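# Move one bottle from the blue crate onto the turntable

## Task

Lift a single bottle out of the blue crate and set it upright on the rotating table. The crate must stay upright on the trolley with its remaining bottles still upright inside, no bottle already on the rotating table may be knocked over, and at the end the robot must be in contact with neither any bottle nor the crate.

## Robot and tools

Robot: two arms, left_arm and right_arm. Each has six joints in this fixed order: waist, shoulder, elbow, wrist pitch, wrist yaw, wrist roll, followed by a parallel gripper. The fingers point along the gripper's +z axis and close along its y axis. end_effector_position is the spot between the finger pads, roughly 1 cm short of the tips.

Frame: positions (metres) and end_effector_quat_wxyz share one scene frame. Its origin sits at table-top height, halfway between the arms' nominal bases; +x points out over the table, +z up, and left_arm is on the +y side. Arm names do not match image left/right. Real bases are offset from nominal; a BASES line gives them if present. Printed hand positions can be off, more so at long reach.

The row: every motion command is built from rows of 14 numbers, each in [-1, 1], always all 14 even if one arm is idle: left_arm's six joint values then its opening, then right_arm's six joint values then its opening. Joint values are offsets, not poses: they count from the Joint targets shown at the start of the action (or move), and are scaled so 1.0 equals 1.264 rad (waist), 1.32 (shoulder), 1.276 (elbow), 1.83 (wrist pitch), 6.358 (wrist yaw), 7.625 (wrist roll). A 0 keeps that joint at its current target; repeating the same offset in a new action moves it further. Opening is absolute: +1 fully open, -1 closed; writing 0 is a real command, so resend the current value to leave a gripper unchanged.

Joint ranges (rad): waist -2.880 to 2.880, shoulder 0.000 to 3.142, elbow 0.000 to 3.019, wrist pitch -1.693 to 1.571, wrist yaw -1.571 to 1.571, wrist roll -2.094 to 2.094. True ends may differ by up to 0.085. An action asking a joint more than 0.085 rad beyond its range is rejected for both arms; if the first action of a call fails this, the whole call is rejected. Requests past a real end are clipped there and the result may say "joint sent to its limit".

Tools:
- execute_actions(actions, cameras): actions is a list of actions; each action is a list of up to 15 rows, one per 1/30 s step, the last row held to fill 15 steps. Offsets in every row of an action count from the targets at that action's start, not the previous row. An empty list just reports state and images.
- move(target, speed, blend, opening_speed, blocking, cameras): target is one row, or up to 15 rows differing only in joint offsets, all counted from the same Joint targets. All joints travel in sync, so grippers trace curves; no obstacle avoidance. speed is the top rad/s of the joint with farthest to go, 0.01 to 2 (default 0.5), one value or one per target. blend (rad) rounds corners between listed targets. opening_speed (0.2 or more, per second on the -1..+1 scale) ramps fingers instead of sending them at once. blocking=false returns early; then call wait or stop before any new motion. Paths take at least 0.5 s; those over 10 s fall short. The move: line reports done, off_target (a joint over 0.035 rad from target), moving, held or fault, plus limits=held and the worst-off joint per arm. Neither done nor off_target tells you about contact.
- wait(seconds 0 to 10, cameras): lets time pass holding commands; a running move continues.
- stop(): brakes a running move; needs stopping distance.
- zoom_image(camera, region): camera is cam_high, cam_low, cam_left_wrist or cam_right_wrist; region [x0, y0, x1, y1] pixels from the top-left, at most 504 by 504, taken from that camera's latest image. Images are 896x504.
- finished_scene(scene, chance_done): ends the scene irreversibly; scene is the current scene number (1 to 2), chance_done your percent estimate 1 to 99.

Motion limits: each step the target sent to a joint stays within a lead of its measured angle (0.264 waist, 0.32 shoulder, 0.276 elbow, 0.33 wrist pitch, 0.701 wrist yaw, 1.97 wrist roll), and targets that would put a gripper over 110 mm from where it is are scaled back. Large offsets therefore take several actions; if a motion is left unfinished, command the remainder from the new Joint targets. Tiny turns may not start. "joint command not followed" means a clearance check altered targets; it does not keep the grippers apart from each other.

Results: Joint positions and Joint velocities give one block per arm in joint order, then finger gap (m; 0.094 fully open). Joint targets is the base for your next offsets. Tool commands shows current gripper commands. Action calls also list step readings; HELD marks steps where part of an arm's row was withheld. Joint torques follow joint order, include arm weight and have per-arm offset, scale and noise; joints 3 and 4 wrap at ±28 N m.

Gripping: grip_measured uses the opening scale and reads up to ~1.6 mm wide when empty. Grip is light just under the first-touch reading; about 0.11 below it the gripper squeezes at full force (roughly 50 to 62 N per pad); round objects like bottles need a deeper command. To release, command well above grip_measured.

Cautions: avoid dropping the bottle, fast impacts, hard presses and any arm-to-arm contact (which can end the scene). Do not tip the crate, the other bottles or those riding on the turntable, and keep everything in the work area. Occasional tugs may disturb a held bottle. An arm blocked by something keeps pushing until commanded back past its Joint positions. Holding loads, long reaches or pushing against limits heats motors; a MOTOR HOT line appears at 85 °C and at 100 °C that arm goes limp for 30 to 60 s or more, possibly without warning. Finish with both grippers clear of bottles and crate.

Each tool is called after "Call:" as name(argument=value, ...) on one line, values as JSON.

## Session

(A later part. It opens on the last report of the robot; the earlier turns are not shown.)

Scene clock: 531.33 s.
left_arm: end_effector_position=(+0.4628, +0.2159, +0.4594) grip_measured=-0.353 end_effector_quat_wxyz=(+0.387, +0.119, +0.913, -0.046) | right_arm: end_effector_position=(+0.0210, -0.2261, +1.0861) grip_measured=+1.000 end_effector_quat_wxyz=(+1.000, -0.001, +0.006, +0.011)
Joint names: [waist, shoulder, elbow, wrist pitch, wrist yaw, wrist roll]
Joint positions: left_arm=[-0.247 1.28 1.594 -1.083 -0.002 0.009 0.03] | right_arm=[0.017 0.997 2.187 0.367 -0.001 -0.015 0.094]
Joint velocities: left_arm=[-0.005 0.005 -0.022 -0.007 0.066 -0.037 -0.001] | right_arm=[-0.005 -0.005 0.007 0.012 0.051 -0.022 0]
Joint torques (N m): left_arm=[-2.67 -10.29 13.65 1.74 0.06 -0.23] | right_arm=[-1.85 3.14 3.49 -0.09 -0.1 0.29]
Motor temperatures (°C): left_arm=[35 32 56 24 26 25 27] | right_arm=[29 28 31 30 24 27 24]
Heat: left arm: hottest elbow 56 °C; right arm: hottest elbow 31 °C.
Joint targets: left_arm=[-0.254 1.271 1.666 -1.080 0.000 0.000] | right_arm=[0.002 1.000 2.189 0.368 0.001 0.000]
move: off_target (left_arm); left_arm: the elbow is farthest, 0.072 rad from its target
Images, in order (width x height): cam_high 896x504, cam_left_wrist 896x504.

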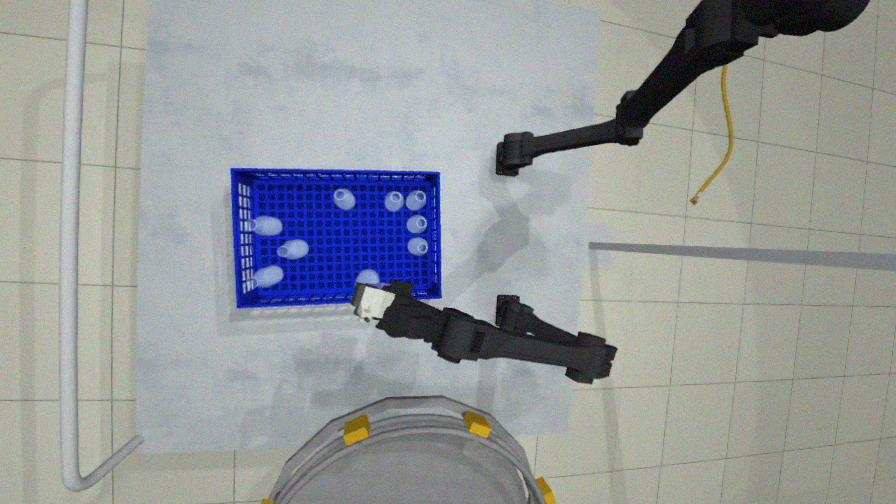

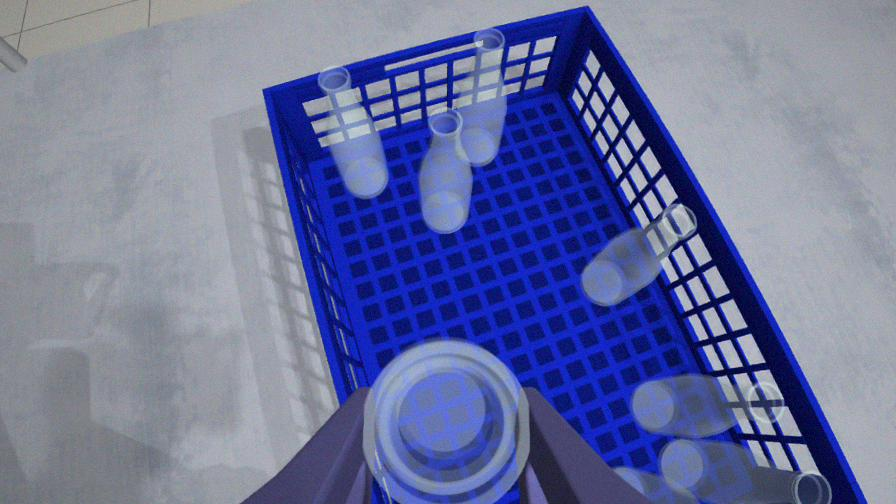

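Call:
move(target=[[0, 0.0345, 0.3723, -0.2464, 0, 0, -0.55, 0, 0, 0, 0, 0, 0, 1.0], [0.4351, -0.0606, 0.3006, -0.2437, 0, 0, -0.55, 0, 0, 0, 0, 0, 0, 1.0], [0.9098, -0.1972, 0.2202, -0.2585, 0, 0, -0.55, 0, 0, 0, 0, 0, 0, 1.0]], blend=[0.1, 0.1, 0], speed=0.5, cameras=["cam_high", "cam_left_wrist", "cam_low"])

Scene clock: 568.70 s.
left_arm: end_effector_position=(+0.1588, +0.5863, +0.6425) grip_measured=-0.353 end_effector_quat_wxyz=(+0.401, -0.380, +0.811, +0.193) | right_arm: end_effector_position=(+0.0210, -0.2261, +1.0861) grip_measured=+1.000 end_effector_quat_wxyz=(+1.000, -0.001, +0.006, +0.011)
Joint names: [waist, shoulder, elbow, wrist pitch, wrist yaw, wrist roll]
Joint positions: left_arm=[0.889 1.023 1.934 -1.559 -0.001 0.009 0.03] | right_arm=[0.017 0.997 2.187 0.367 -0.001 -0.015 0.094]
Joint velocities: left_arm=[-0.015 0.005 0.007 -0.002 0.022 0.022 0] | right_arm=[-0.024 -0.015 0.007 0.002 0.022 0.051 0]
Joint torques (N m): left_arm=[-0.97 -3.9 6.98 2.02 0.01 -0.19] | right_arm=[-1.85 3.19 3.51 -0.1 -0.1 0.29]
Motor temperatures (°C): left_arm=[35 31 64 24 25 25 28] | right_arm=[28 28 31 30 24 27 23]
Heat: left arm: hottest elbow 64 °C; right arm: hottest elbow 31 °C.
Joint targets: left_arm=[0.896 1.011 1.947 -1.553 0.000 0.000] | right_arm=[0.002 1.000 2.189 0.368 0.001 0.000]
move: done
Images, in order (width x height): cam_high 896x504, cam_low 896x504, cam_left_wrist 896x504.

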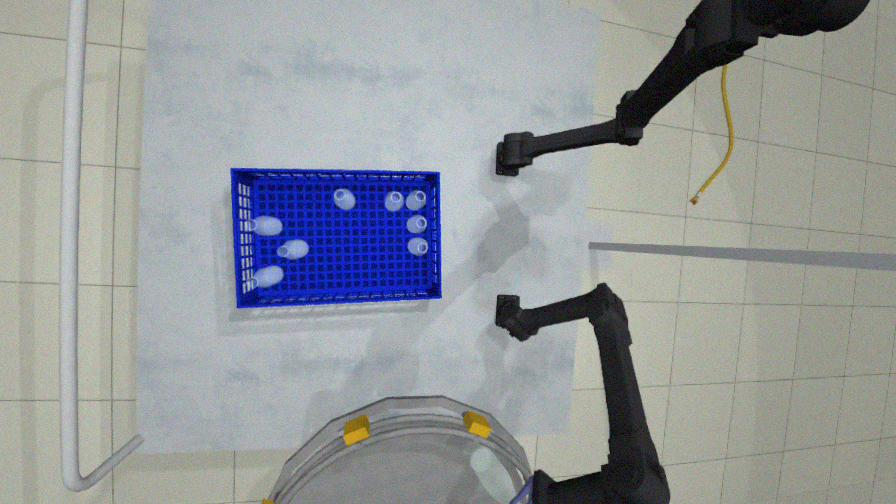

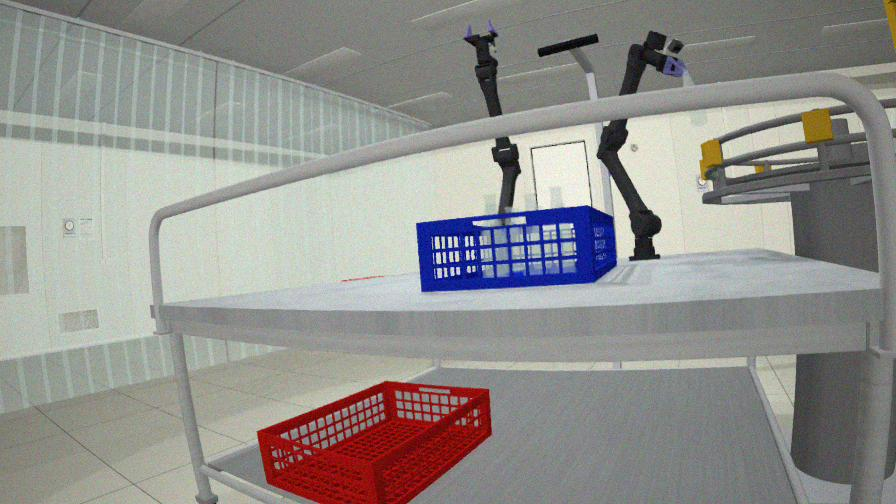

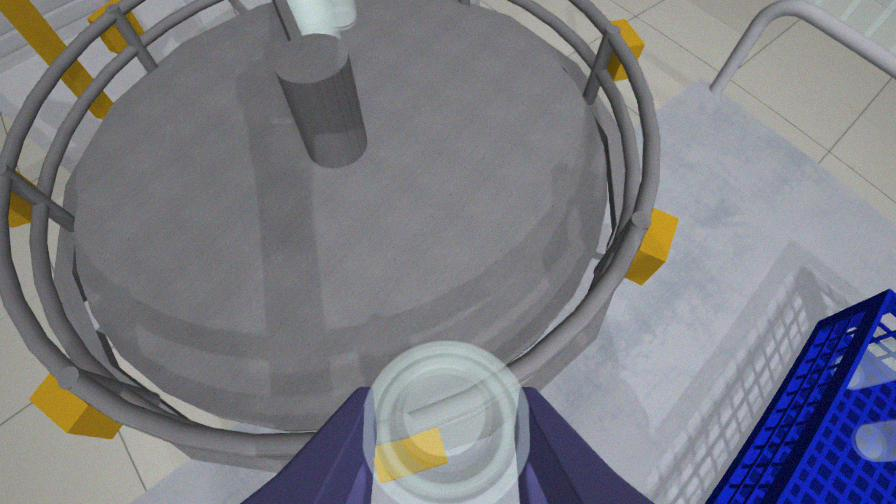

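Call:
move(target=[-0.2769, 0, 0, 0, 0, 0, -0.55, 0, 0, 0, 0, 0, 0, 1.0], speed=0.5, cameras=["cam_high", "cam_left_wrist"])

Scene clock: 618.77 s.
left_arm: end_effector_position=(+0.2275, +0.5075, +0.6425) grip_measured=-0.353 end_effector_quat_wxyz=(+0.428, -0.240, +0.863, +0.123) | right_arm: end_effector_position=(+0.0210, -0.2261, +1.0861) grip_measured=+1.000 end_effector_quat_wxyz=(+1.000, -0.001, +0.006, +0.011)
Joint names: [waist, shoulder, elbow, wrist pitch, wrist yaw, wrist roll]
Joint positions: left_arm=[0.553 1.023 1.934 -1.559 -0.001 0.009 0.03] | right_arm=[0.017 0.997 2.187 0.367 -0.001 -0.015 0.094]
Joint velocities: left_arm=[-0.005 -0.005 -0.027 -0.022 -0.037 -0.022 0.001] | right_arm=[-0.024 -0.015 0.002 -0.007 -0.007 0.037 0]
Joint torques (N m): left_arm=[-2.26 -4.31 7.06 1.96 0.02 -0.2] | right_arm=[-1.85 3.08 3.51 -0.09 -0.1 0.29]
Motor temperatures (°C): left_arm=[34 30 54 24 25 25 28] | right_arm=[28 27 31 29 24 26 23]
Heat: left arm: hottest elbow 54 °C; right arm: hottest elbow 31 °C.
Joint targets: left_arm=[0.546 1.011 1.947 -1.553 0.000 0.000] | right_arm=[0.002 1.000 2.189 0.368 0.001 0.000]
move: done
Images, in order (width x height): cam_high 896x504, cam_left_wrist 896x504.

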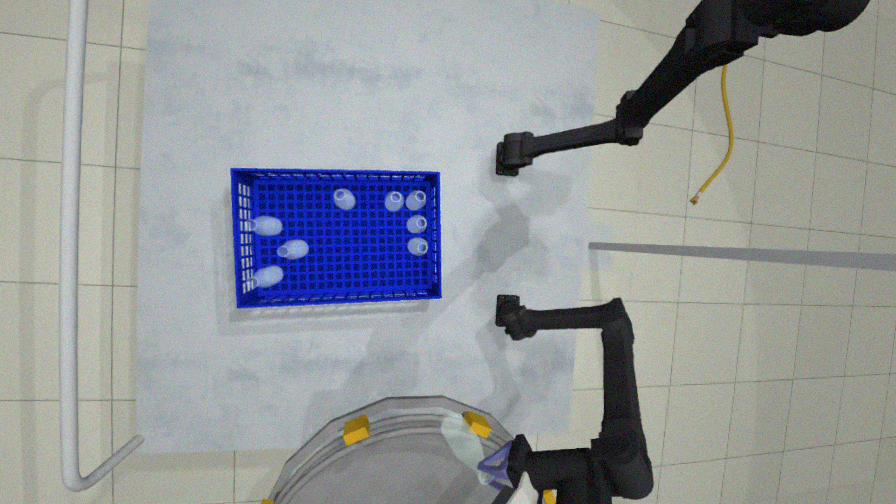

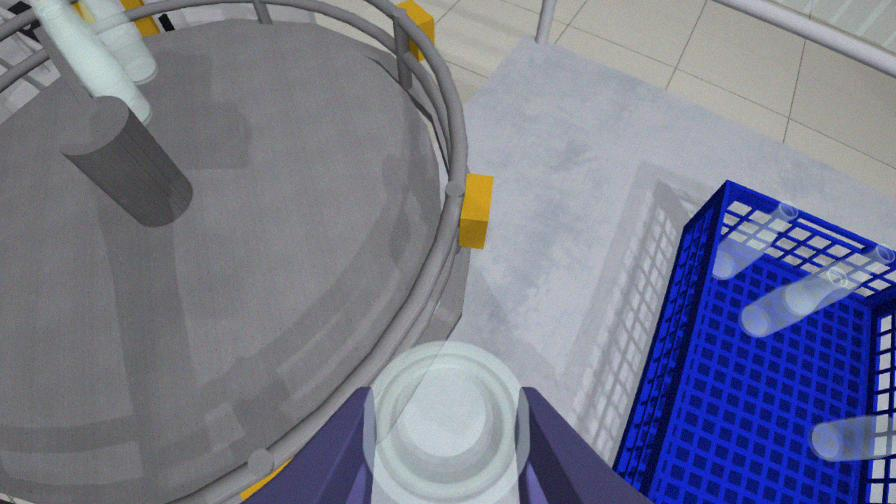

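Call:
move(target=[[0.2112, 0.1697, 0.0964, -0.0120, 0, 0, -0.55, 0, 0, 0, 0, 0, 0, 1.0], [0.2112, 0.3780, 0.1787, 0.0891, 0, 0, -0.55, 0, 0, 0, 0, 0, 0, 1.0], [0.2112, 0.5258, 0.1826, 0.1956, 0, 0, -0.55, 0, 0, 0, 0, 0, 0, 1.0]], blend=[0.08, 0.08, 0], speed=0.4, cameras=["cam_high", "cam_left_wrist", "cam_low"])

Scene clock: 661.53 s.
left_arm: end_effector_position=(+0.4270, +0.8275, +0.4439) grip_measured=-0.353 end_effector_quat_wxyz=(+0.323, -0.362, +0.863, +0.139) | right_arm: end_effector_position=(+0.0210, -0.2261, +1.0861) grip_measured=+1.000 end_effector_quat_wxyz=(+1.000, -0.001, +0.006, +0.011)
Joint names: [waist, shoulder, elbow, wrist pitch, wrist yaw, wrist roll]
Joint positions: left_arm=[0.807 1.741 2.108 -1.219 0 0.009 0.03] | right_arm=[0.017 0.997 2.187 0.367 -0.001 -0.015 0.094]
Joint velocities: left_arm=[-0.005 -0.015 -0.027 0.002 0.007 0.066 -0.001] | right_arm=[-0.015 -0.015 0.007 0.007 -0.037 -0.022 0]
Joint torques (N m): left_arm=[-1.14 -19.49 13.44 2.66 -0.03 -0.21] | right_arm=[-1.85 3.19 3.49 -0.09 -0.1 0.29]
Motor temperatures (°C): left_arm=[34 30 51 24 25 25 29] | right_arm=[28 27 31 29 24 26 23]
Heat: left arm: hottest elbow 51 °C; right arm: hottest elbow 31 °C.
Joint targets: left_arm=[0.813 1.705 2.180 -1.195 0.000 0.000] | right_arm=[0.002 1.000 2.189 0.368 0.001 0.000]
move: off_target (left_arm); left_arm: the elbow is farthest, 0.072 rad from its target
Images, in order (width x height): cam_high 896x504, cam_low 896x504, cam_left_wrist 896x504.

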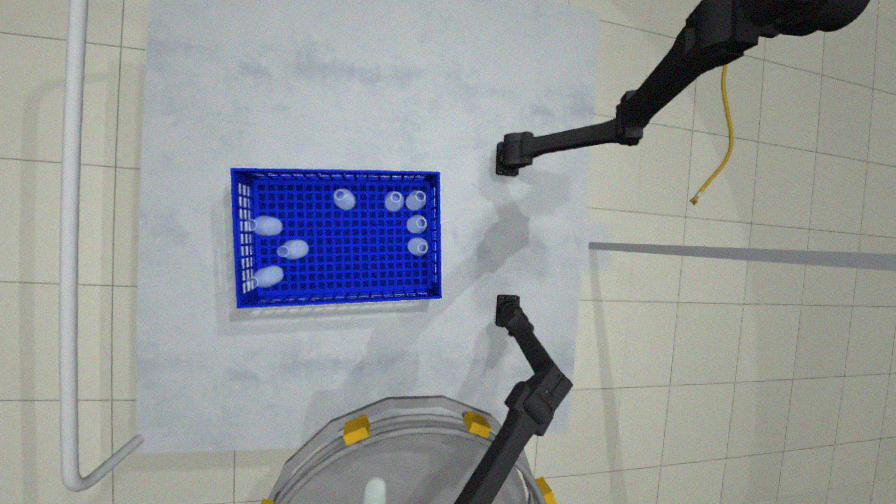

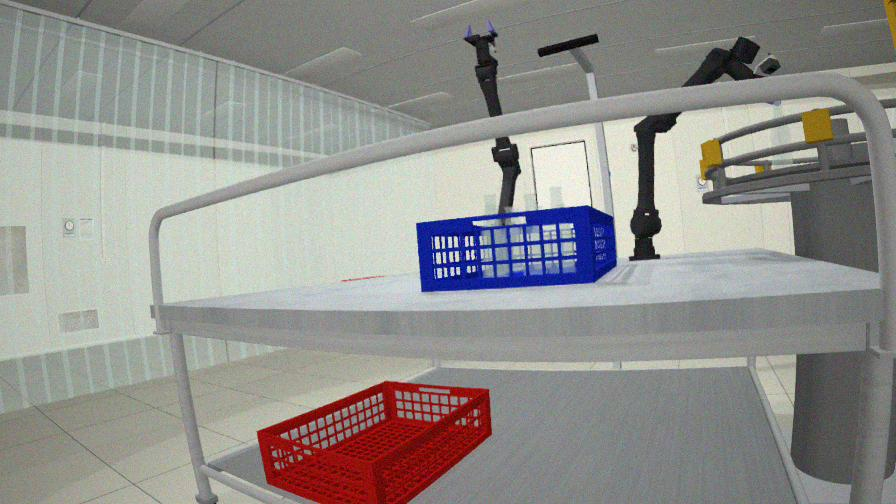

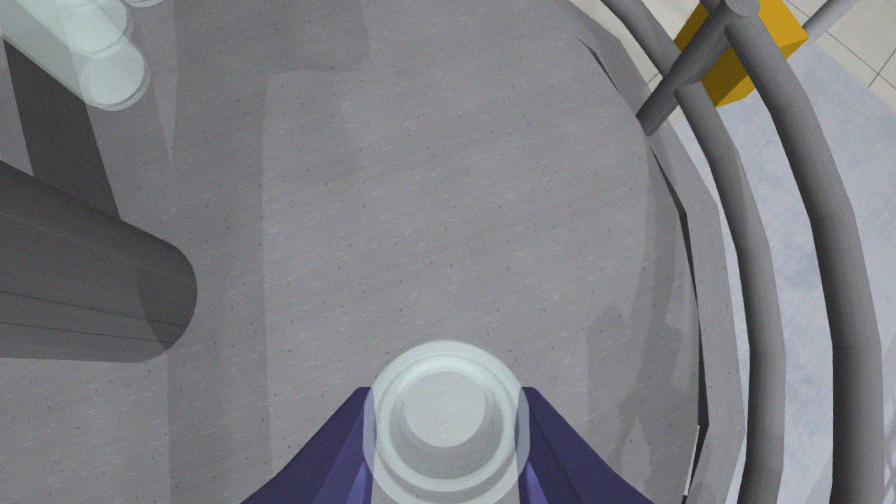

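Call:
zoom_image(camera="cam_high", region=[260, 380, 580, 504])

Call:
zoom_image(camera="cam_left_wrist", region=[300, 300, 604, 504])

Scaled by 1.575 from the camera's 896x504 image, which has a finer 1280x720 frame.

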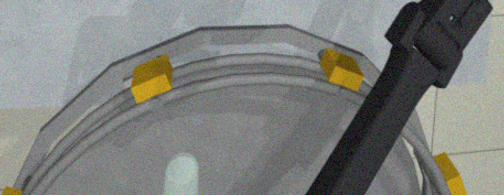

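Scaled by 1.658 from the camera's 896x504 image, which has a finer 1280x720 frame.

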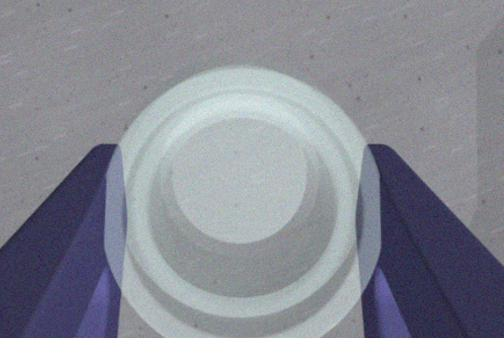

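Call:
move(target=[0, -0.0235, -0.0878, 0.0699, 0, 0, -0.55, 0, 0, 0, 0, 0, 0, 1.0], speed=0.2, cameras=["cam_high", "cam_left_wrist"])

Scene clock: 701.43 s.
left_arm: end_effector_position=(+0.4339, +0.8347, +0.4536) grip_measured=-0.353 end_effector_quat_wxyz=(+0.364, -0.356, +0.847, +0.157) | right_arm: end_effector_position=(+0.0210, -0.2261, +1.0861) grip_measured=+1.000 end_effector_quat_wxyz=(+1.000, -0.001, +0.006, +0.011)
Joint names: [waist, shoulder, elbow, wrist pitch, wrist yaw, wrist roll]
Joint positions: left_arm=[0.807 1.711 2.049 -1.093 0 0.009 0.03] | right_arm=[0.017 0.997 2.187 0.367 -0.001 -0.015 0.094]
Joint velocities: left_arm=[0.015 -0.005 -0.012 0.002 0.125 -0.066 -0.001] | right_arm=[-0.005 -0.005 -0.002 0.022 0.051 0.051 0]
Joint torques (N m): left_arm=[-1.26 -19.25 9.87 2.7 -0.01 -0.18] | right_arm=[-1.85 3.14 3.51 -0.09 -0.09 0.29]
Motor temperatures (°C): left_arm=[34 33 61 24 25 25 29] | right_arm=[28 27 31 29 24 26 23]
Heat: left arm: hottest elbow 61 °C; right arm: hottest elbow 31 °C.
Joint targets: left_arm=[0.813 1.674 2.068 -1.067 0.000 0.000] | right_arm=[0.002 1.000 2.189 0.368 0.001 0.000]
move: off_target (left_arm); left_arm: the shoulder is farthest, 0.037 rad from its target
Images, in order (width x height): cam_high 896x504, cam_left_wrist 896x504.

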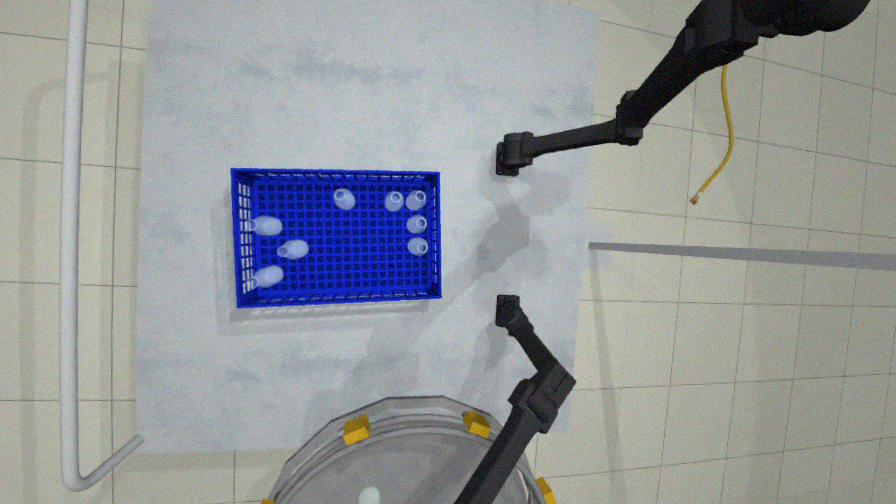

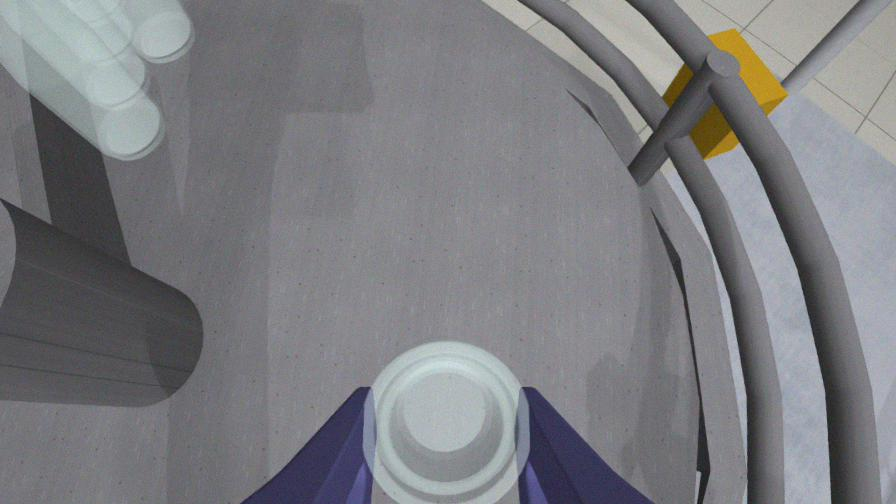

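Call:
zoom_image(camera="cam_left_wrist", region=[0, 0, 260, 180])

Call:
zoom_image(camera="cam_left_wrist", region=[320, 320, 580, 500])

Scaled by 1.938 from the camera's 896x504 image, which has a finer 1280x720 frame.

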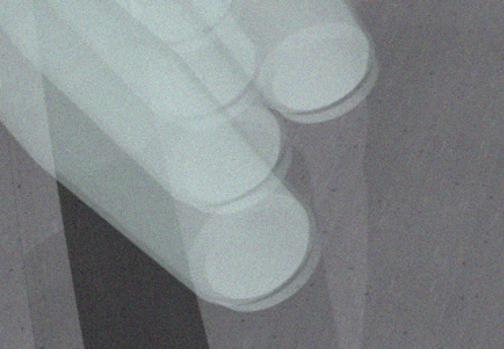

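Scaled by 1.938 from the camera's 896x504 image, which has a finer 1280x720 frame.

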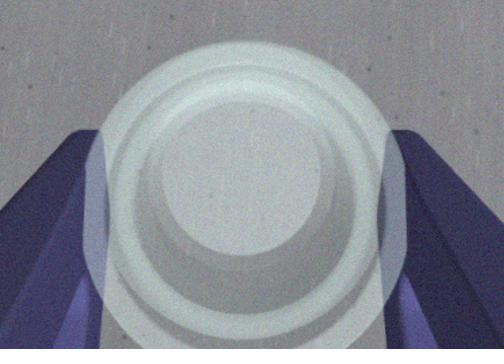

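Call:
move(target=[0, 0.0068, 0, -0.0131, 0, 0, -0.55, 0, 0, 0, 0, 0, 0, 1.0], speed=0.1, cameras=["cam_left_wrist"])

Scene clock: 748.10 s.
left_arm: end_effector_position=(+0.4339, +0.8347, +0.4536) grip_measured=-0.353 end_effector_quat_wxyz=(+0.364, -0.356, +0.847, +0.157) | right_arm: end_effector_position=(+0.0210, -0.2261, +1.0861) grip_measured=+1.000 end_effector_quat_wxyz=(+1.000, -0.001, +0.006, +0.011)
Joint names: [waist, shoulder, elbow, wrist pitch, wrist yaw, wrist roll]
Joint positions: left_arm=[0.807 1.711 2.049 -1.093 0 0.009 0.03] | right_arm=[0.017 0.997 2.187 0.367 -0.001 -0.015 0.094]
Joint velocities: left_arm=[-0.005 -0.005 -0.007 -0.027 -0.037 -0.022 0] | right_arm=[-0.015 -0.024 0.017 0.007 -0.022 0.037 0]
Joint torques (N m): left_arm=[-1.14 -19.25 9.95 1.78 -0.03 -0.18] | right_arm=[-1.85 3.19 3.51 -0.1 -0.09 0.3]
Motor temperatures (°C): left_arm=[34 37 55 24 25 25 29] | right_arm=[27 27 31 29 24 26 23]
Heat: left arm: hottest elbow 55 °C; right arm: hottest elbow 31 °C.
Joint targets: left_arm=[0.813 1.683 2.068 -1.091 0.000 0.000] | right_arm=[0.002 1.000 2.189 0.368 0.001 0.000]
move: done
Images, in order (width x height): cam_left_wrist 896x504.

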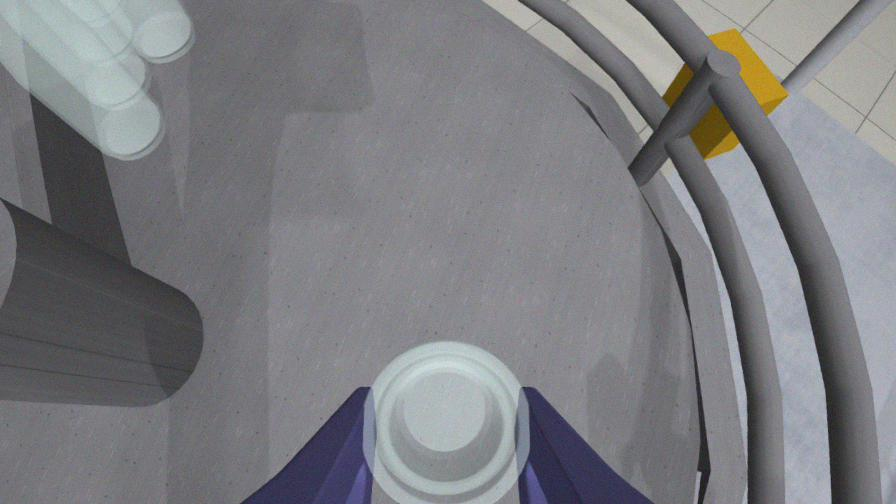

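Call:
move(target=[0, 0, -0.0105, 0, 0, 0, -0.55, 0, 0, 0, 0, 0, 0, 1.0], speed=0.1, cameras=[])

Scene clock: 763.37 s.
left_arm: end_effector_position=(+0.4334, +0.8341, +0.4465) grip_measured=-0.353 end_effector_quat_wxyz=(+0.358, -0.357, +0.849, +0.154) | right_arm: end_effector_position=(+0.0210, -0.2261, +1.0861) grip_measured=+1.000 end_effector_quat_wxyz=(+1.000, -0.001, +0.006, +0.011)
Joint names: [waist, shoulder, elbow, wrist pitch, wrist yaw, wrist roll]
Joint positions: left_arm=[0.807 1.711 2.036 -1.095 0 0.009 0.03] | right_arm=[0.017 0.997 2.187 0.367 -0.001 -0.015 0.094]
Joint velocities: left_arm=[-0.005 -0.005 -0.022 0.002 0.051 -0.051 -0.001] | right_arm=[0.005 0.005 -0.032 -0.012 -0.022 -0.007 0]
Joint torques (N m): left_arm=[-1.38 -18.49 9.77 1.68 0.01 -0.2] | right_arm=[-1.79 3.19 3.49 -0.09 -0.1 0.29]
Motor temperatures (°C): left_arm=[34 38 55 24 25 25 29] | right_arm=[27 27 31 29 24 26 23]
Heat: left arm: hottest elbow 55 °C; right arm: hottest elbow 31 °C.
Joint targets: left_arm=[0.813 1.683 2.055 -1.091 0.000 0.000] | right_arm=[0.002 1.000 2.189 0.368 0.001 0.000]
move: done
No camera images: "cameras" was empty.

Call:
move(target=[0, 0, -0.007, 0, 0, 0, -0.55, 0, 0, 0, 0, 0, 0, 1.0], speed=0.1, cameras=["cam_left_wrist"])

Scene clock: 767.40 s.
left_arm: end_effector_position=(+0.4330, +0.8338, +0.4418) grip_measured=-0.353 end_effector_quat_wxyz=(+0.354, -0.357, +0.851, +0.153) | right_arm: end_effector_position=(+0.0210, -0.2261, +1.0861) grip_measured=+1.000 end_effector_quat_wxyz=(+1.000, -0.001, +0.006, +0.011)
Joint names: [waist, shoulder, elbow, wrist pitch, wrist yaw, wrist roll]
Joint positions: left_arm=[0.807 1.711 2.027 -1.095 0 0.009 0.03] | right_arm=[0.017 0.997 2.187 0.367 -0.001 -0.015 0.094]
Joint velocities: left_arm=[-0.015 0.005 -0.002 -0.002 0.051 0.007 0] | right_arm=[-0.015 -0.005 -0.007 -0.002 0.022 0.037 0]
Joint torques (N m): left_arm=[-1.49 -17.85 9.88 1.83 -0.01 -0.19] | right_arm=[-1.9 3.14 3.51 -0.09 -0.09 0.29]
Motor temperatures (°C): left_arm=[34 38 55 24 25 25 29] | right_arm=[27 27 31 29 24 26 23]
Heat: left arm: hottest elbow 55 °C; right arm: hottest elbow 31 °C.
Joint targets: left_arm=[0.813 1.683 2.046 -1.091 0.000 0.000] | right_arm=[0.002 1.000 2.189 0.368 0.001 0.000]
move: done
Images, in order (width x height): cam_left_wrist 896x504.

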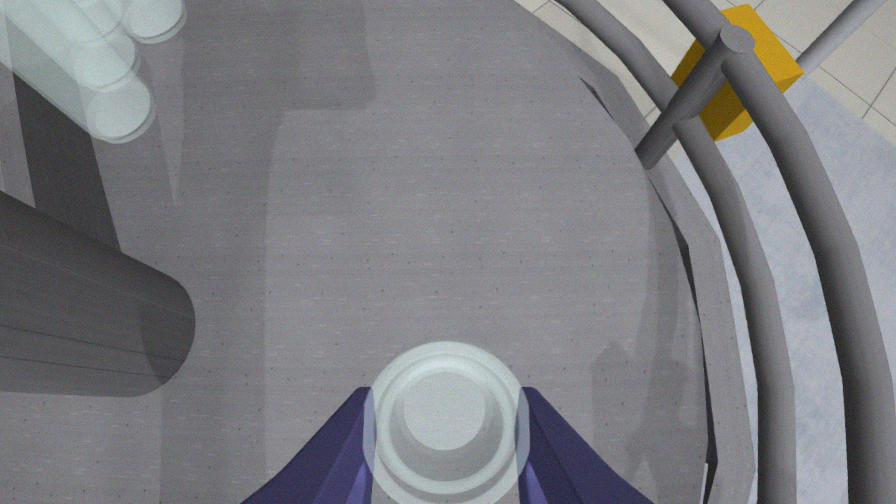

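Call:
move(target=[0, 0, -0.0065, 0, 0, 0, -0.55, 0, 0, 0, 0, 0, 0, 1.0], speed=0.1, cameras=["cam_left_wrist"])

Scene clock: 779.57 s.
left_arm: end_effector_position=(+0.4327, +0.8334, +0.4373) grip_measured=-0.353 end_effector_quat_wxyz=(+0.351, -0.358, +0.852, +0.151) | right_arm: end_effector_position=(+0.0210, -0.2261, +1.0861) grip_measured=+1.000 end_effector_quat_wxyz=(+1.000, -0.001, +0.006, +0.011)
Joint names: [waist, shoulder, elbow, wrist pitch, wrist yaw, wrist roll]
Joint positions: left_arm=[0.807 1.711 2.019 -1.095 0 0.009 0.03] | right_arm=[0.017 0.997 2.187 0.367 -0.001 -0.015 0.094]
Joint velocities: left_arm=[0.005 0.005 0.012 0.012 0.022 0.037 0.001] | right_arm=[-0.015 -0.005 0.032 -0.017 0.022 0.022 0]
Joint torques (N m): left_arm=[-1.32 -18.67 9.81 1.76 0.02 -0.17] | right_arm=[-1.85 3.14 3.51 -0.1 -0.1 0.29]
Motor temperatures (°C): left_arm=[34 38 54 23 25 25 29] | right_arm=[27 27 31 29 24 26 23]
Heat: left arm: hottest elbow 54 °C; right arm: hottest elbow 31 °C.
Joint targets: left_arm=[0.813 1.683 2.038 -1.091 0.000 0.000] | right_arm=[0.002 1.000 2.189 0.368 0.001 0.000]
move: done
Images, in order (width x height): cam_left_wrist 896x504.

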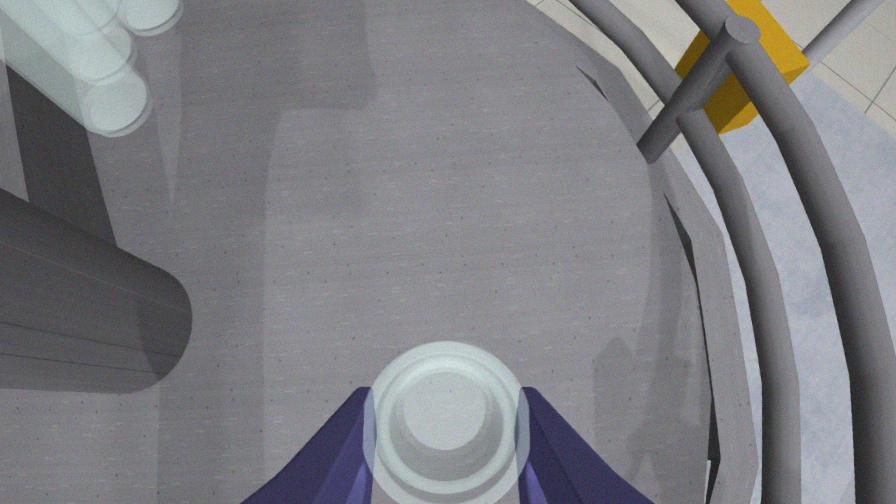

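Call:
move(target=[0, 0, -0.0065, 0, 0, 0, -0.55, 0, 0, 0, 0, 0, 0, 1.0], speed=0.1, cameras=["cam_left_wrist"])

Scene clock: 787.90 s.
left_arm: end_effector_position=(+0.4324, +0.8331, +0.4328) grip_measured=-0.353 end_effector_quat_wxyz=(+0.347, -0.358, +0.854, +0.149) | right_arm: end_effector_position=(+0.0210, -0.2261, +1.0861) grip_measured=+1.000 end_effector_quat_wxyz=(+1.000, -0.001, +0.006, +0.011)
Joint names: [waist, shoulder, elbow, wrist pitch, wrist yaw, wrist roll]
Joint positions: left_arm=[0.807 1.711 2.01 -1.095 0 0.009 0.03] | right_arm=[0.017 0.997 2.187 0.367 -0.001 -0.015 0.094]
Joint velocities: left_arm=[0.005 -0.005 -0.002 0.022 -0.037 0.081 0] | right_arm=[-0.005 -0.024 0.007 -0.027 -0.037 0.022 0]
Joint torques (N m): left_arm=[-0.91 -19.08 9.85 1.7 -0.04 -0.18] | right_arm=[-1.85 3.19 3.51 -0.09 -0.09 0.29]
Motor temperatures (°C): left_arm=[34 38 55 23 25 25 29] | right_arm=[27 27 30 28 24 26 23]
Heat: left arm: hottest elbow 55 °C; right arm: hottest elbow 30 °C.
Joint targets: left_arm=[0.813 1.683 2.029 -1.091 0.000 0.000] | right_arm=[0.002 1.000 2.189 0.368 0.001 0.000]
move: done
Images, in order (width x height): cam_left_wrist 896x504.

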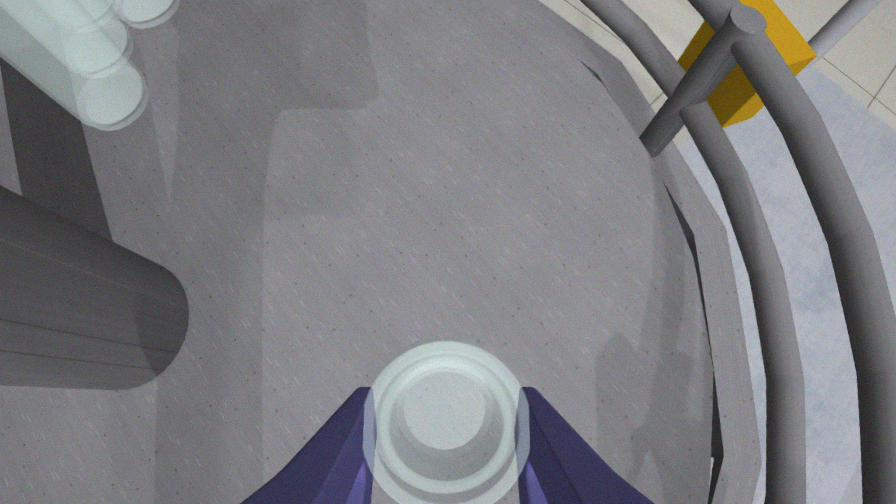

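Call:
move(target=[0, 0, -0.0065, 0.012, 0, 0, -0.55, 0, 0, 0, 0, 0, 0, 1.0], speed=0.1, cameras=[])

Call:
move(target=[0, 0, -0.0065, 0.004, 0, 0, -0.55, 0, 0, 0, 0, 0, 0, 1.0], speed=0.1, cameras=["cam_left_wrist"])

Scene clock: 796.67 s.
left_arm: end_effector_position=(+0.4323, +0.8329, +0.4296) grip_measured=-0.353 end_effector_quat_wxyz=(+0.345, -0.359, +0.854, +0.149) | right_arm: end_effector_position=(+0.0210, -0.2261, +1.0861) grip_measured=+1.000 end_effector_quat_wxyz=(+1.000, -0.001, +0.006, +0.011)
Joint names: [waist, shoulder, elbow, wrist pitch, wrist yaw, wrist roll]
Joint positions: left_arm=[0.807 1.711 2.004 -1.093 0 0.009 0.03] | right_arm=[0.017 0.997 2.187 0.367 -0.001 -0.015 0.094]
Joint velocities: left_arm=[-0.005 -0.005 0.007 0.022 -0.022 -0.095 0] | right_arm=[-0.005 0.005 -0.017 0.007 0.125 0.051 0]
Joint torques (N m): left_arm=[-1.14 -18.61 9.66 2.58 -0.05 -0.18] | right_arm=[-1.85 3.19 3.51 -0.1 -0.1 0.29]
Motor temperatures (°C): left_arm=[34 38 54 23 25 25 29] | right_arm=[27 27 30 28 24 26 23]
Heat: left arm: hottest elbow 54 °C; right arm: hottest elbow 30 °C.
Joint targets: left_arm=[0.813 1.683 2.021 -1.069 0.000 0.000] | right_arm=[0.002 1.000 2.189 0.368 0.001 0.000]
move: done
No camera images: "cameras" was empty.

Scene clock: 797.67 s.
left_arm: end_effector_position=(+0.4338, +0.8345, +0.4292) grip_measured=-0.353 end_effector_quat_wxyz=(+0.349, -0.359, +0.853, +0.150) | right_arm: end_effector_position=(+0.0210, -0.2261, +1.0861) grip_measured=+1.000 end_effector_quat_wxyz=(+1.000, -0.001, +0.006, +0.011)
Joint names: [waist, shoulder, elbow, wrist pitch, wrist yaw, wrist roll]
Joint positions: left_arm=[0.807 1.711 1.999 -1.079 0 0.008 0.03] | right_arm=[0.017 0.997 2.187 0.367 -0.001 -0.015 0.094]
Joint velocities: left_arm=[-0.005 0.005 0.002 0.027 0.022 -0.007 0.001] | right_arm=[-0.005 -0.005 -0.022 -0.007 -0.022 -0.037 0]
Joint torques (N m): left_arm=[-1.44 -18.32 9.44 2.35 0.01 -0.18] | right_arm=[-1.9 3.14 3.51 -0.1 -0.1 0.29]
Motor temperatures (°C): left_arm=[34 38 54 23 25 25 29] | right_arm=[27 27 30 28 24 26 23]
Heat: left arm: hottest elbow 54 °C; right arm: hottest elbow 30 °C.
Joint targets: left_arm=[0.813 1.683 2.012 -1.062 0.000 0.000] | right_arm=[0.002 1.000 2.189 0.368 0.001 0.000]
move: done
Images, in order (width x height): cam_left_wrist 896x504.

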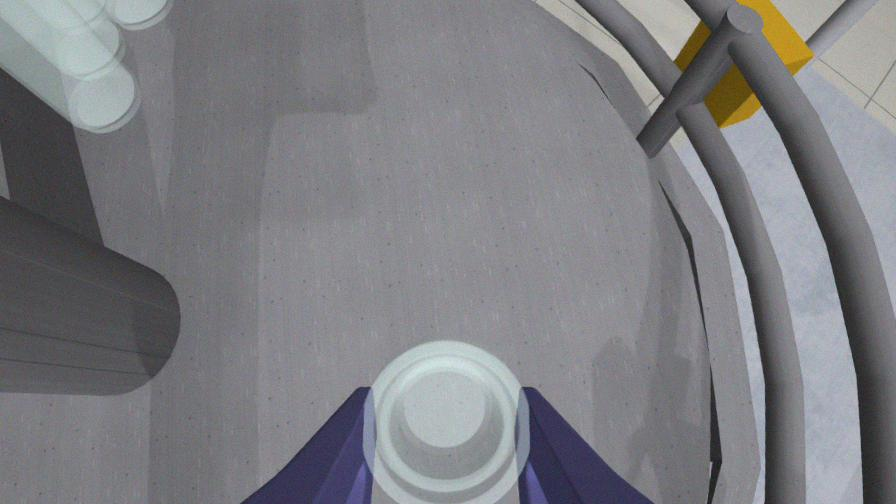

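Call:
move(target=[0, 0, -0.0065, 0.004, 0, 0, -0.55, 0, 0, 0, 0, 0, 0, 1.0], speed=0.1, cameras=["cam_left_wrist"])

Scene clock: 805.33 s.
left_arm: end_effector_position=(+0.4348, +0.8348, +0.4300) grip_measured=-0.353 end_effector_quat_wxyz=(+0.353, -0.359, +0.851, +0.151) | right_arm: end_effector_position=(+0.0210, -0.2261, +1.0861) grip_measured=+1.000 end_effector_quat_wxyz=(+1.000, -0.001, +0.006, +0.011)
Joint names: [waist, shoulder, elbow, wrist pitch, wrist yaw, wrist roll]
Joint positions: left_arm=[0.806 1.709 1.993 -1.067 0.001 0.005 0.03] | right_arm=[0.017 0.997 2.187 0.367 -0.001 -0.015 0.094]
Joint velocities: left_arm=[0.015 -0.005 0.002 -0.002 0.051 0.007 -0.001] | right_arm=[0.005 -0.005 0.007 -0.002 -0.007 -0.022 0]
Joint torques (N m): left_arm=[-1.08 -18.26 9.32 2.22 -0.07 -0.21] | right_arm=[-1.79 3.19 3.51 -0.12 -0.1 0.3]
Motor temperatures (°C): left_arm=[34 38 54 23 25 25 29] | right_arm=[27 27 30 28 24 26 23]
Heat: left arm: hottest elbow 54 °C; right arm: hottest elbow 30 °C.
Joint targets: left_arm=[0.813 1.683 2.004 -1.054 0.000 0.000] | right_arm=[0.002 1.000 2.189 0.368 0.001 0.000]
move: done
Images, in order (width x height): cam_left_wrist 896x504.

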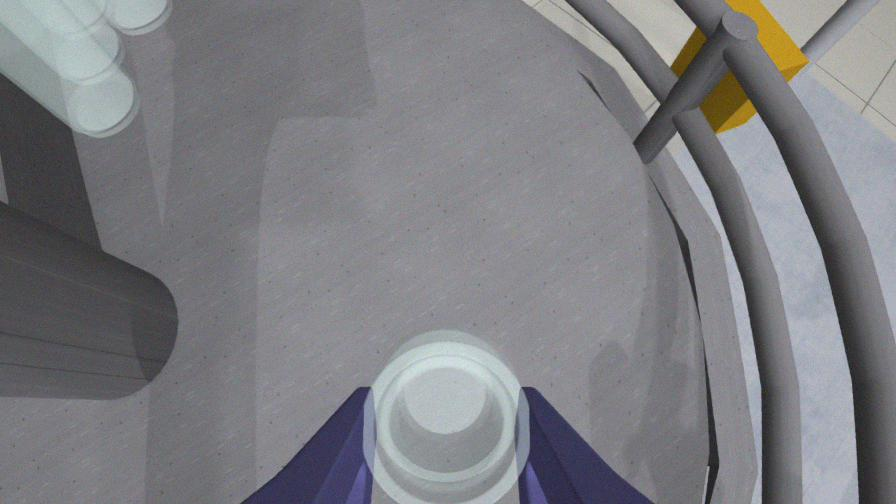

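Call:
move(target=[0, 0, 0, 0, 0, 0, 1.0, 0, 0, 0, 0, 0, 0, 1.0], opening_speed=2.0, cameras=["cam_left_wrist", "cam_high"])

Scene clock: 813.73 s.
left_arm: end_effector_position=(+0.4338, +0.8335, +0.4324) grip_measured=+0.998 end_effector_quat_wxyz=(+0.357, -0.359, +0.849, +0.151) | right_arm: end_effector_position=(+0.0210, -0.2261, +1.0861) grip_measured=+1.000 end_effector_quat_wxyz=(+1.000, -0.001, +0.006, +0.011)
Joint names: [waist, shoulder, elbow, wrist pitch, wrist yaw, wrist roll]
Joint positions: left_arm=[0.806 1.701 1.987 -1.061 0.002 0.002 0.094] | right_arm=[0.017 0.997 2.187 0.367 -0.001 -0.015 0.094]
Joint velocities: left_arm=[0.015 0.005 -0.002 0.007 -0.022 0.037 0] | right_arm=[0.005 -0.005 0.022 -0.002 0.022 0.007 0]
Joint torques (N m): left_arm=[-1.38 -17.79 9.8 1.99 -0.17 -0.13] | right_arm=[-1.85 3.14 3.49 -0.1 -0.1 0.29]
Motor temperatures (°C): left_arm=[33 39 54 23 25 25 29] | right_arm=[27 27 30 28 24 26 23]
Heat: left arm: hottest elbow 54 °C; right arm: hottest elbow 30 °C.
Joint targets: left_arm=[0.813 1.683 2.004 -1.054 0.000 0.000] | right_arm=[0.002 1.000 2.189 0.368 0.001 0.000]
move: done
Images, in order (width x height): cam_high 896x504, cam_left_wrist 896x504.

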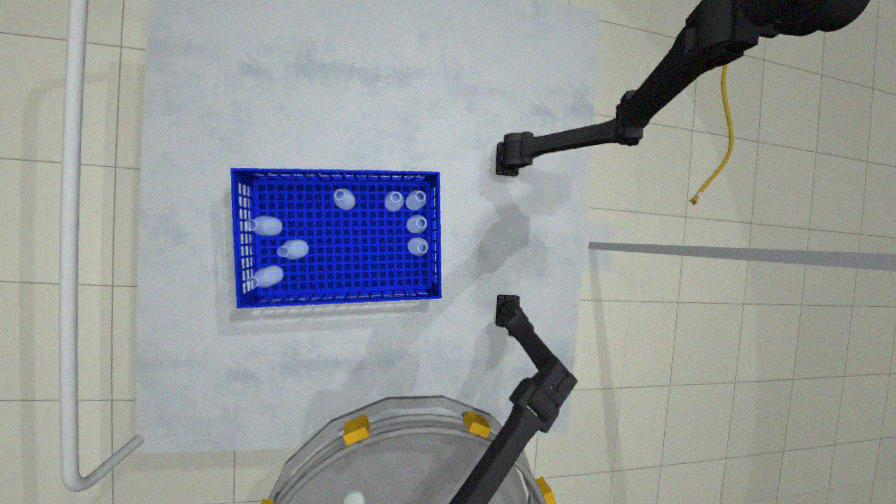

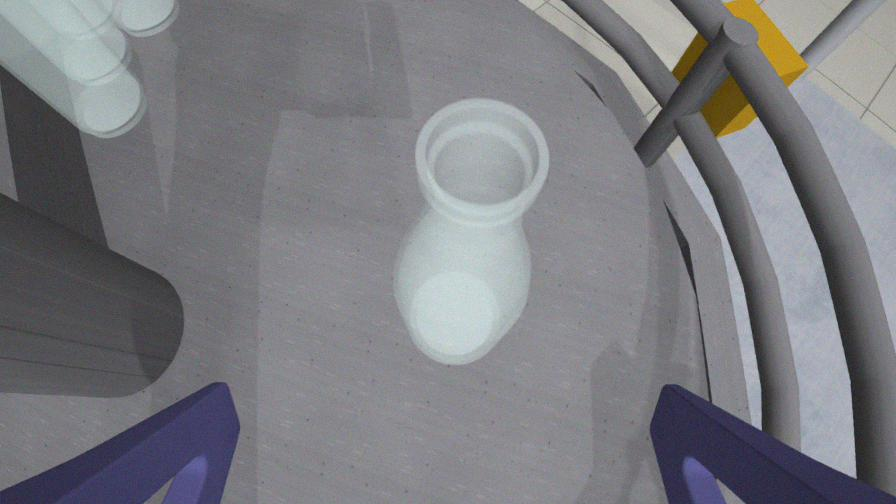

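Call:
move(target=[[0, -0.1343, 0.1301, -0.1891, 0, 0, 1.0, 0, 0, 0, 0, 0, 0, 1.0], [0, -0.3424, 0.0361, -0.2874, 0, 0, 1.0, 0, 0, 0, 0, 0, 0, 1.0]], blend=[0.08, 0], speed=0.6, cameras=["cam_left_wrist", "cam_high"])

Scene clock: 827.50 s.
left_arm: end_effector_position=(+0.2402, +0.6328, +0.6167) grip_measured=+0.998 end_effector_quat_wxyz=(+0.361, -0.358, +0.847, +0.153) | right_arm: end_effector_position=(+0.0210, -0.2261, +1.0861) grip_measured=+1.000 end_effector_quat_wxyz=(+1.000, -0.001, +0.006, +0.011)
Joint names: [waist, shoulder, elbow, wrist pitch, wrist yaw, wrist roll]
Joint positions: left_arm=[0.806 1.234 2.044 -1.575 0.002 0.002 0.094] | right_arm=[0.017 0.997 2.187 0.367 -0.001 -0.015 0.094]
Joint velocities: left_arm=[-0.005 -0.005 0.002 0.007 0.051 -0.051 0.001] | right_arm=[0.005 0.005 -0.007 -0.002 0.007 0.066 0]
Joint torques (N m): left_arm=[-1.44 -7.24 6.94 1.5 -0.14 -0.14] | right_arm=[-1.85 3.14 3.49 -0.1 -0.1 0.29]
Motor temperatures (°C): left_arm=[33 39 54 23 25 25 28] | right_arm=[27 27 30 28 24 26 23]
Heat: left arm: hottest elbow 54 °C; right arm: hottest elbow 30 °C.
Joint targets: left_arm=[0.813 1.231 2.051 -1.580 0.000 0.000] | right_arm=[0.002 1.000 2.189 0.368 0.001 0.000]
move: done
Images, in order (width x height): cam_high 896x504, cam_left_wrist 896x504.

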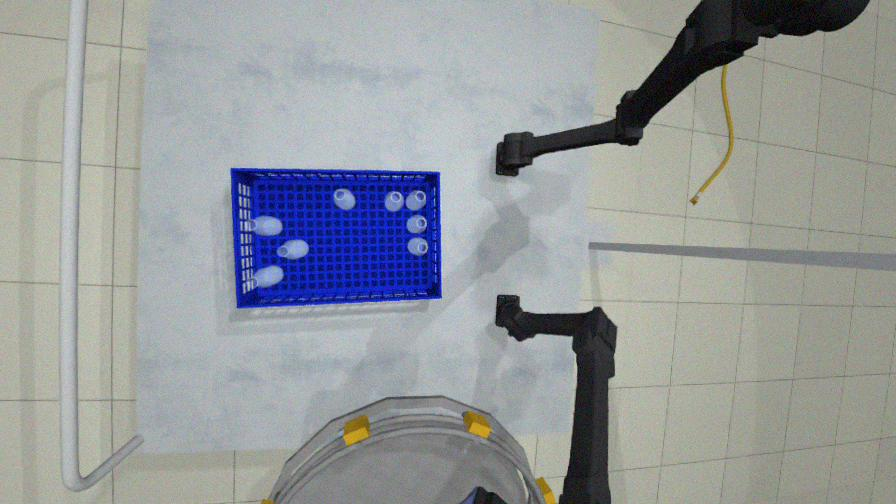

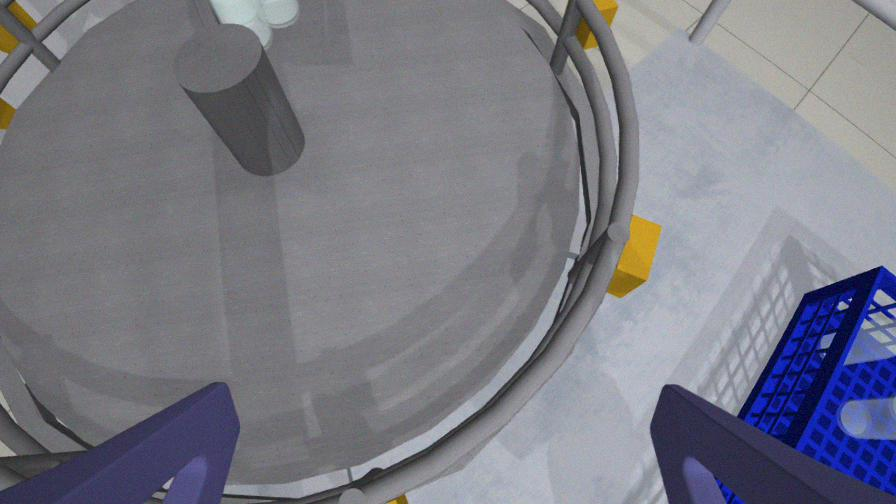

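Call:
move(target=[0.148, -0.175, -0.0784, 0.1803, 0, 0, 1.0, 0, 0, 0, 0, 0, 0, 1.0], speed=0.6, cameras=["cam_left_wrist", "cam_high"])

Scene clock: 835.00 s.
left_arm: end_effector_position=(+0.1451, +0.6233, +0.7158) grip_measured=+0.998 end_effector_quat_wxyz=(+0.513, -0.385, +0.716, +0.276) | right_arm: end_effector_position=(+0.0210, -0.2261, +1.0861) grip_measured=+1.000 end_effector_quat_wxyz=(+1.000, -0.001, +0.006, +0.011)
Joint names: [waist, shoulder, elbow, wrist pitch, wrist yaw, wrist roll]
Joint positions: left_arm=[0.992 1.004 1.944 -1.266 0.002 0.002 0.094] | right_arm=[0.017 0.997 2.187 0.367 -0.001 -0.015 0.094]
Joint velocities: left_arm=[-0.015 -0.005 -0.017 -0.012 -0.007 0.051 0.001] | right_arm=[0.005 -0.015 0.002 -0.017 0.037 0.007 0]
Joint torques (N m): left_arm=[-1.26 -2.61 6.37 2.71 -0.11 -0.14] | right_arm=[-1.85 3.19 3.51 -0.1 -0.1 0.29]
Motor temperatures (°C): left_arm=[33 37 53 23 25 25 28] | right_arm=[27 27 30 28 24 26 23]
Heat: left arm: hottest elbow 53 °C; right arm: hottest elbow 30 °C.
Joint targets: left_arm=[1.000 1.000 1.950 -1.250 0.000 0.000] | right_arm=[0.002 1.000 2.189 0.368 0.001 0.000]
move: done
Images, in order (width x height): cam_high 896x504, cam_left_wrist 896x504.

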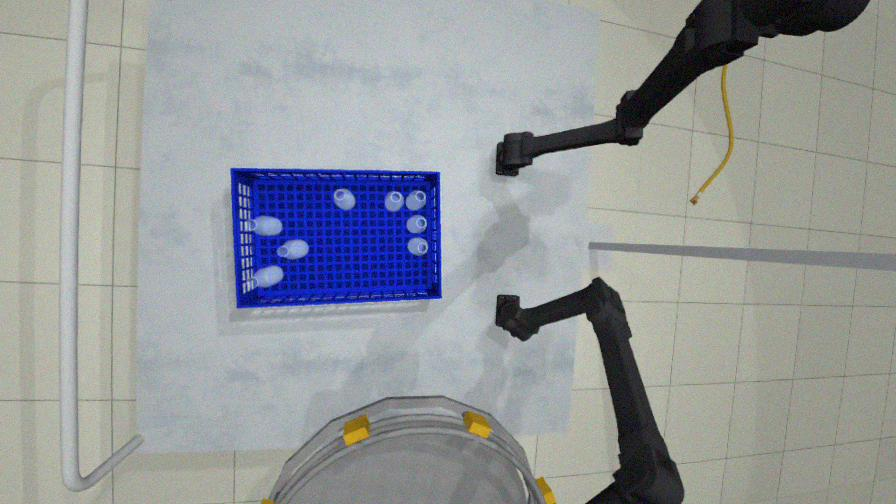

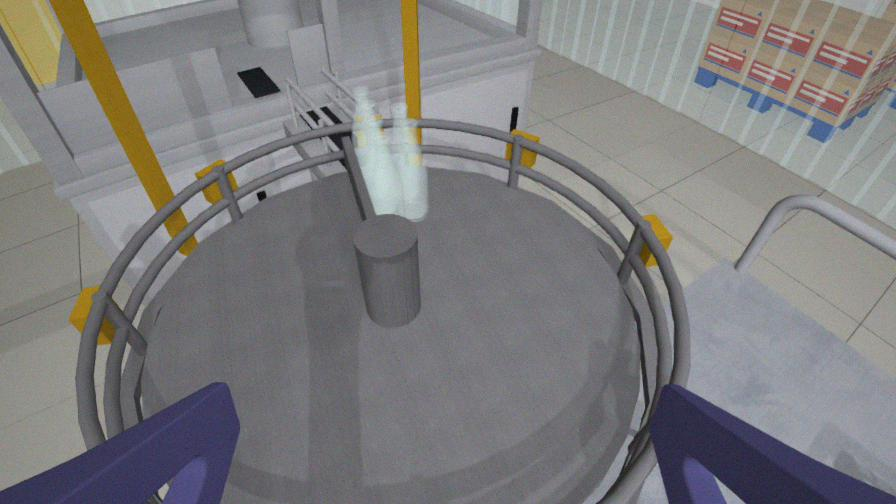

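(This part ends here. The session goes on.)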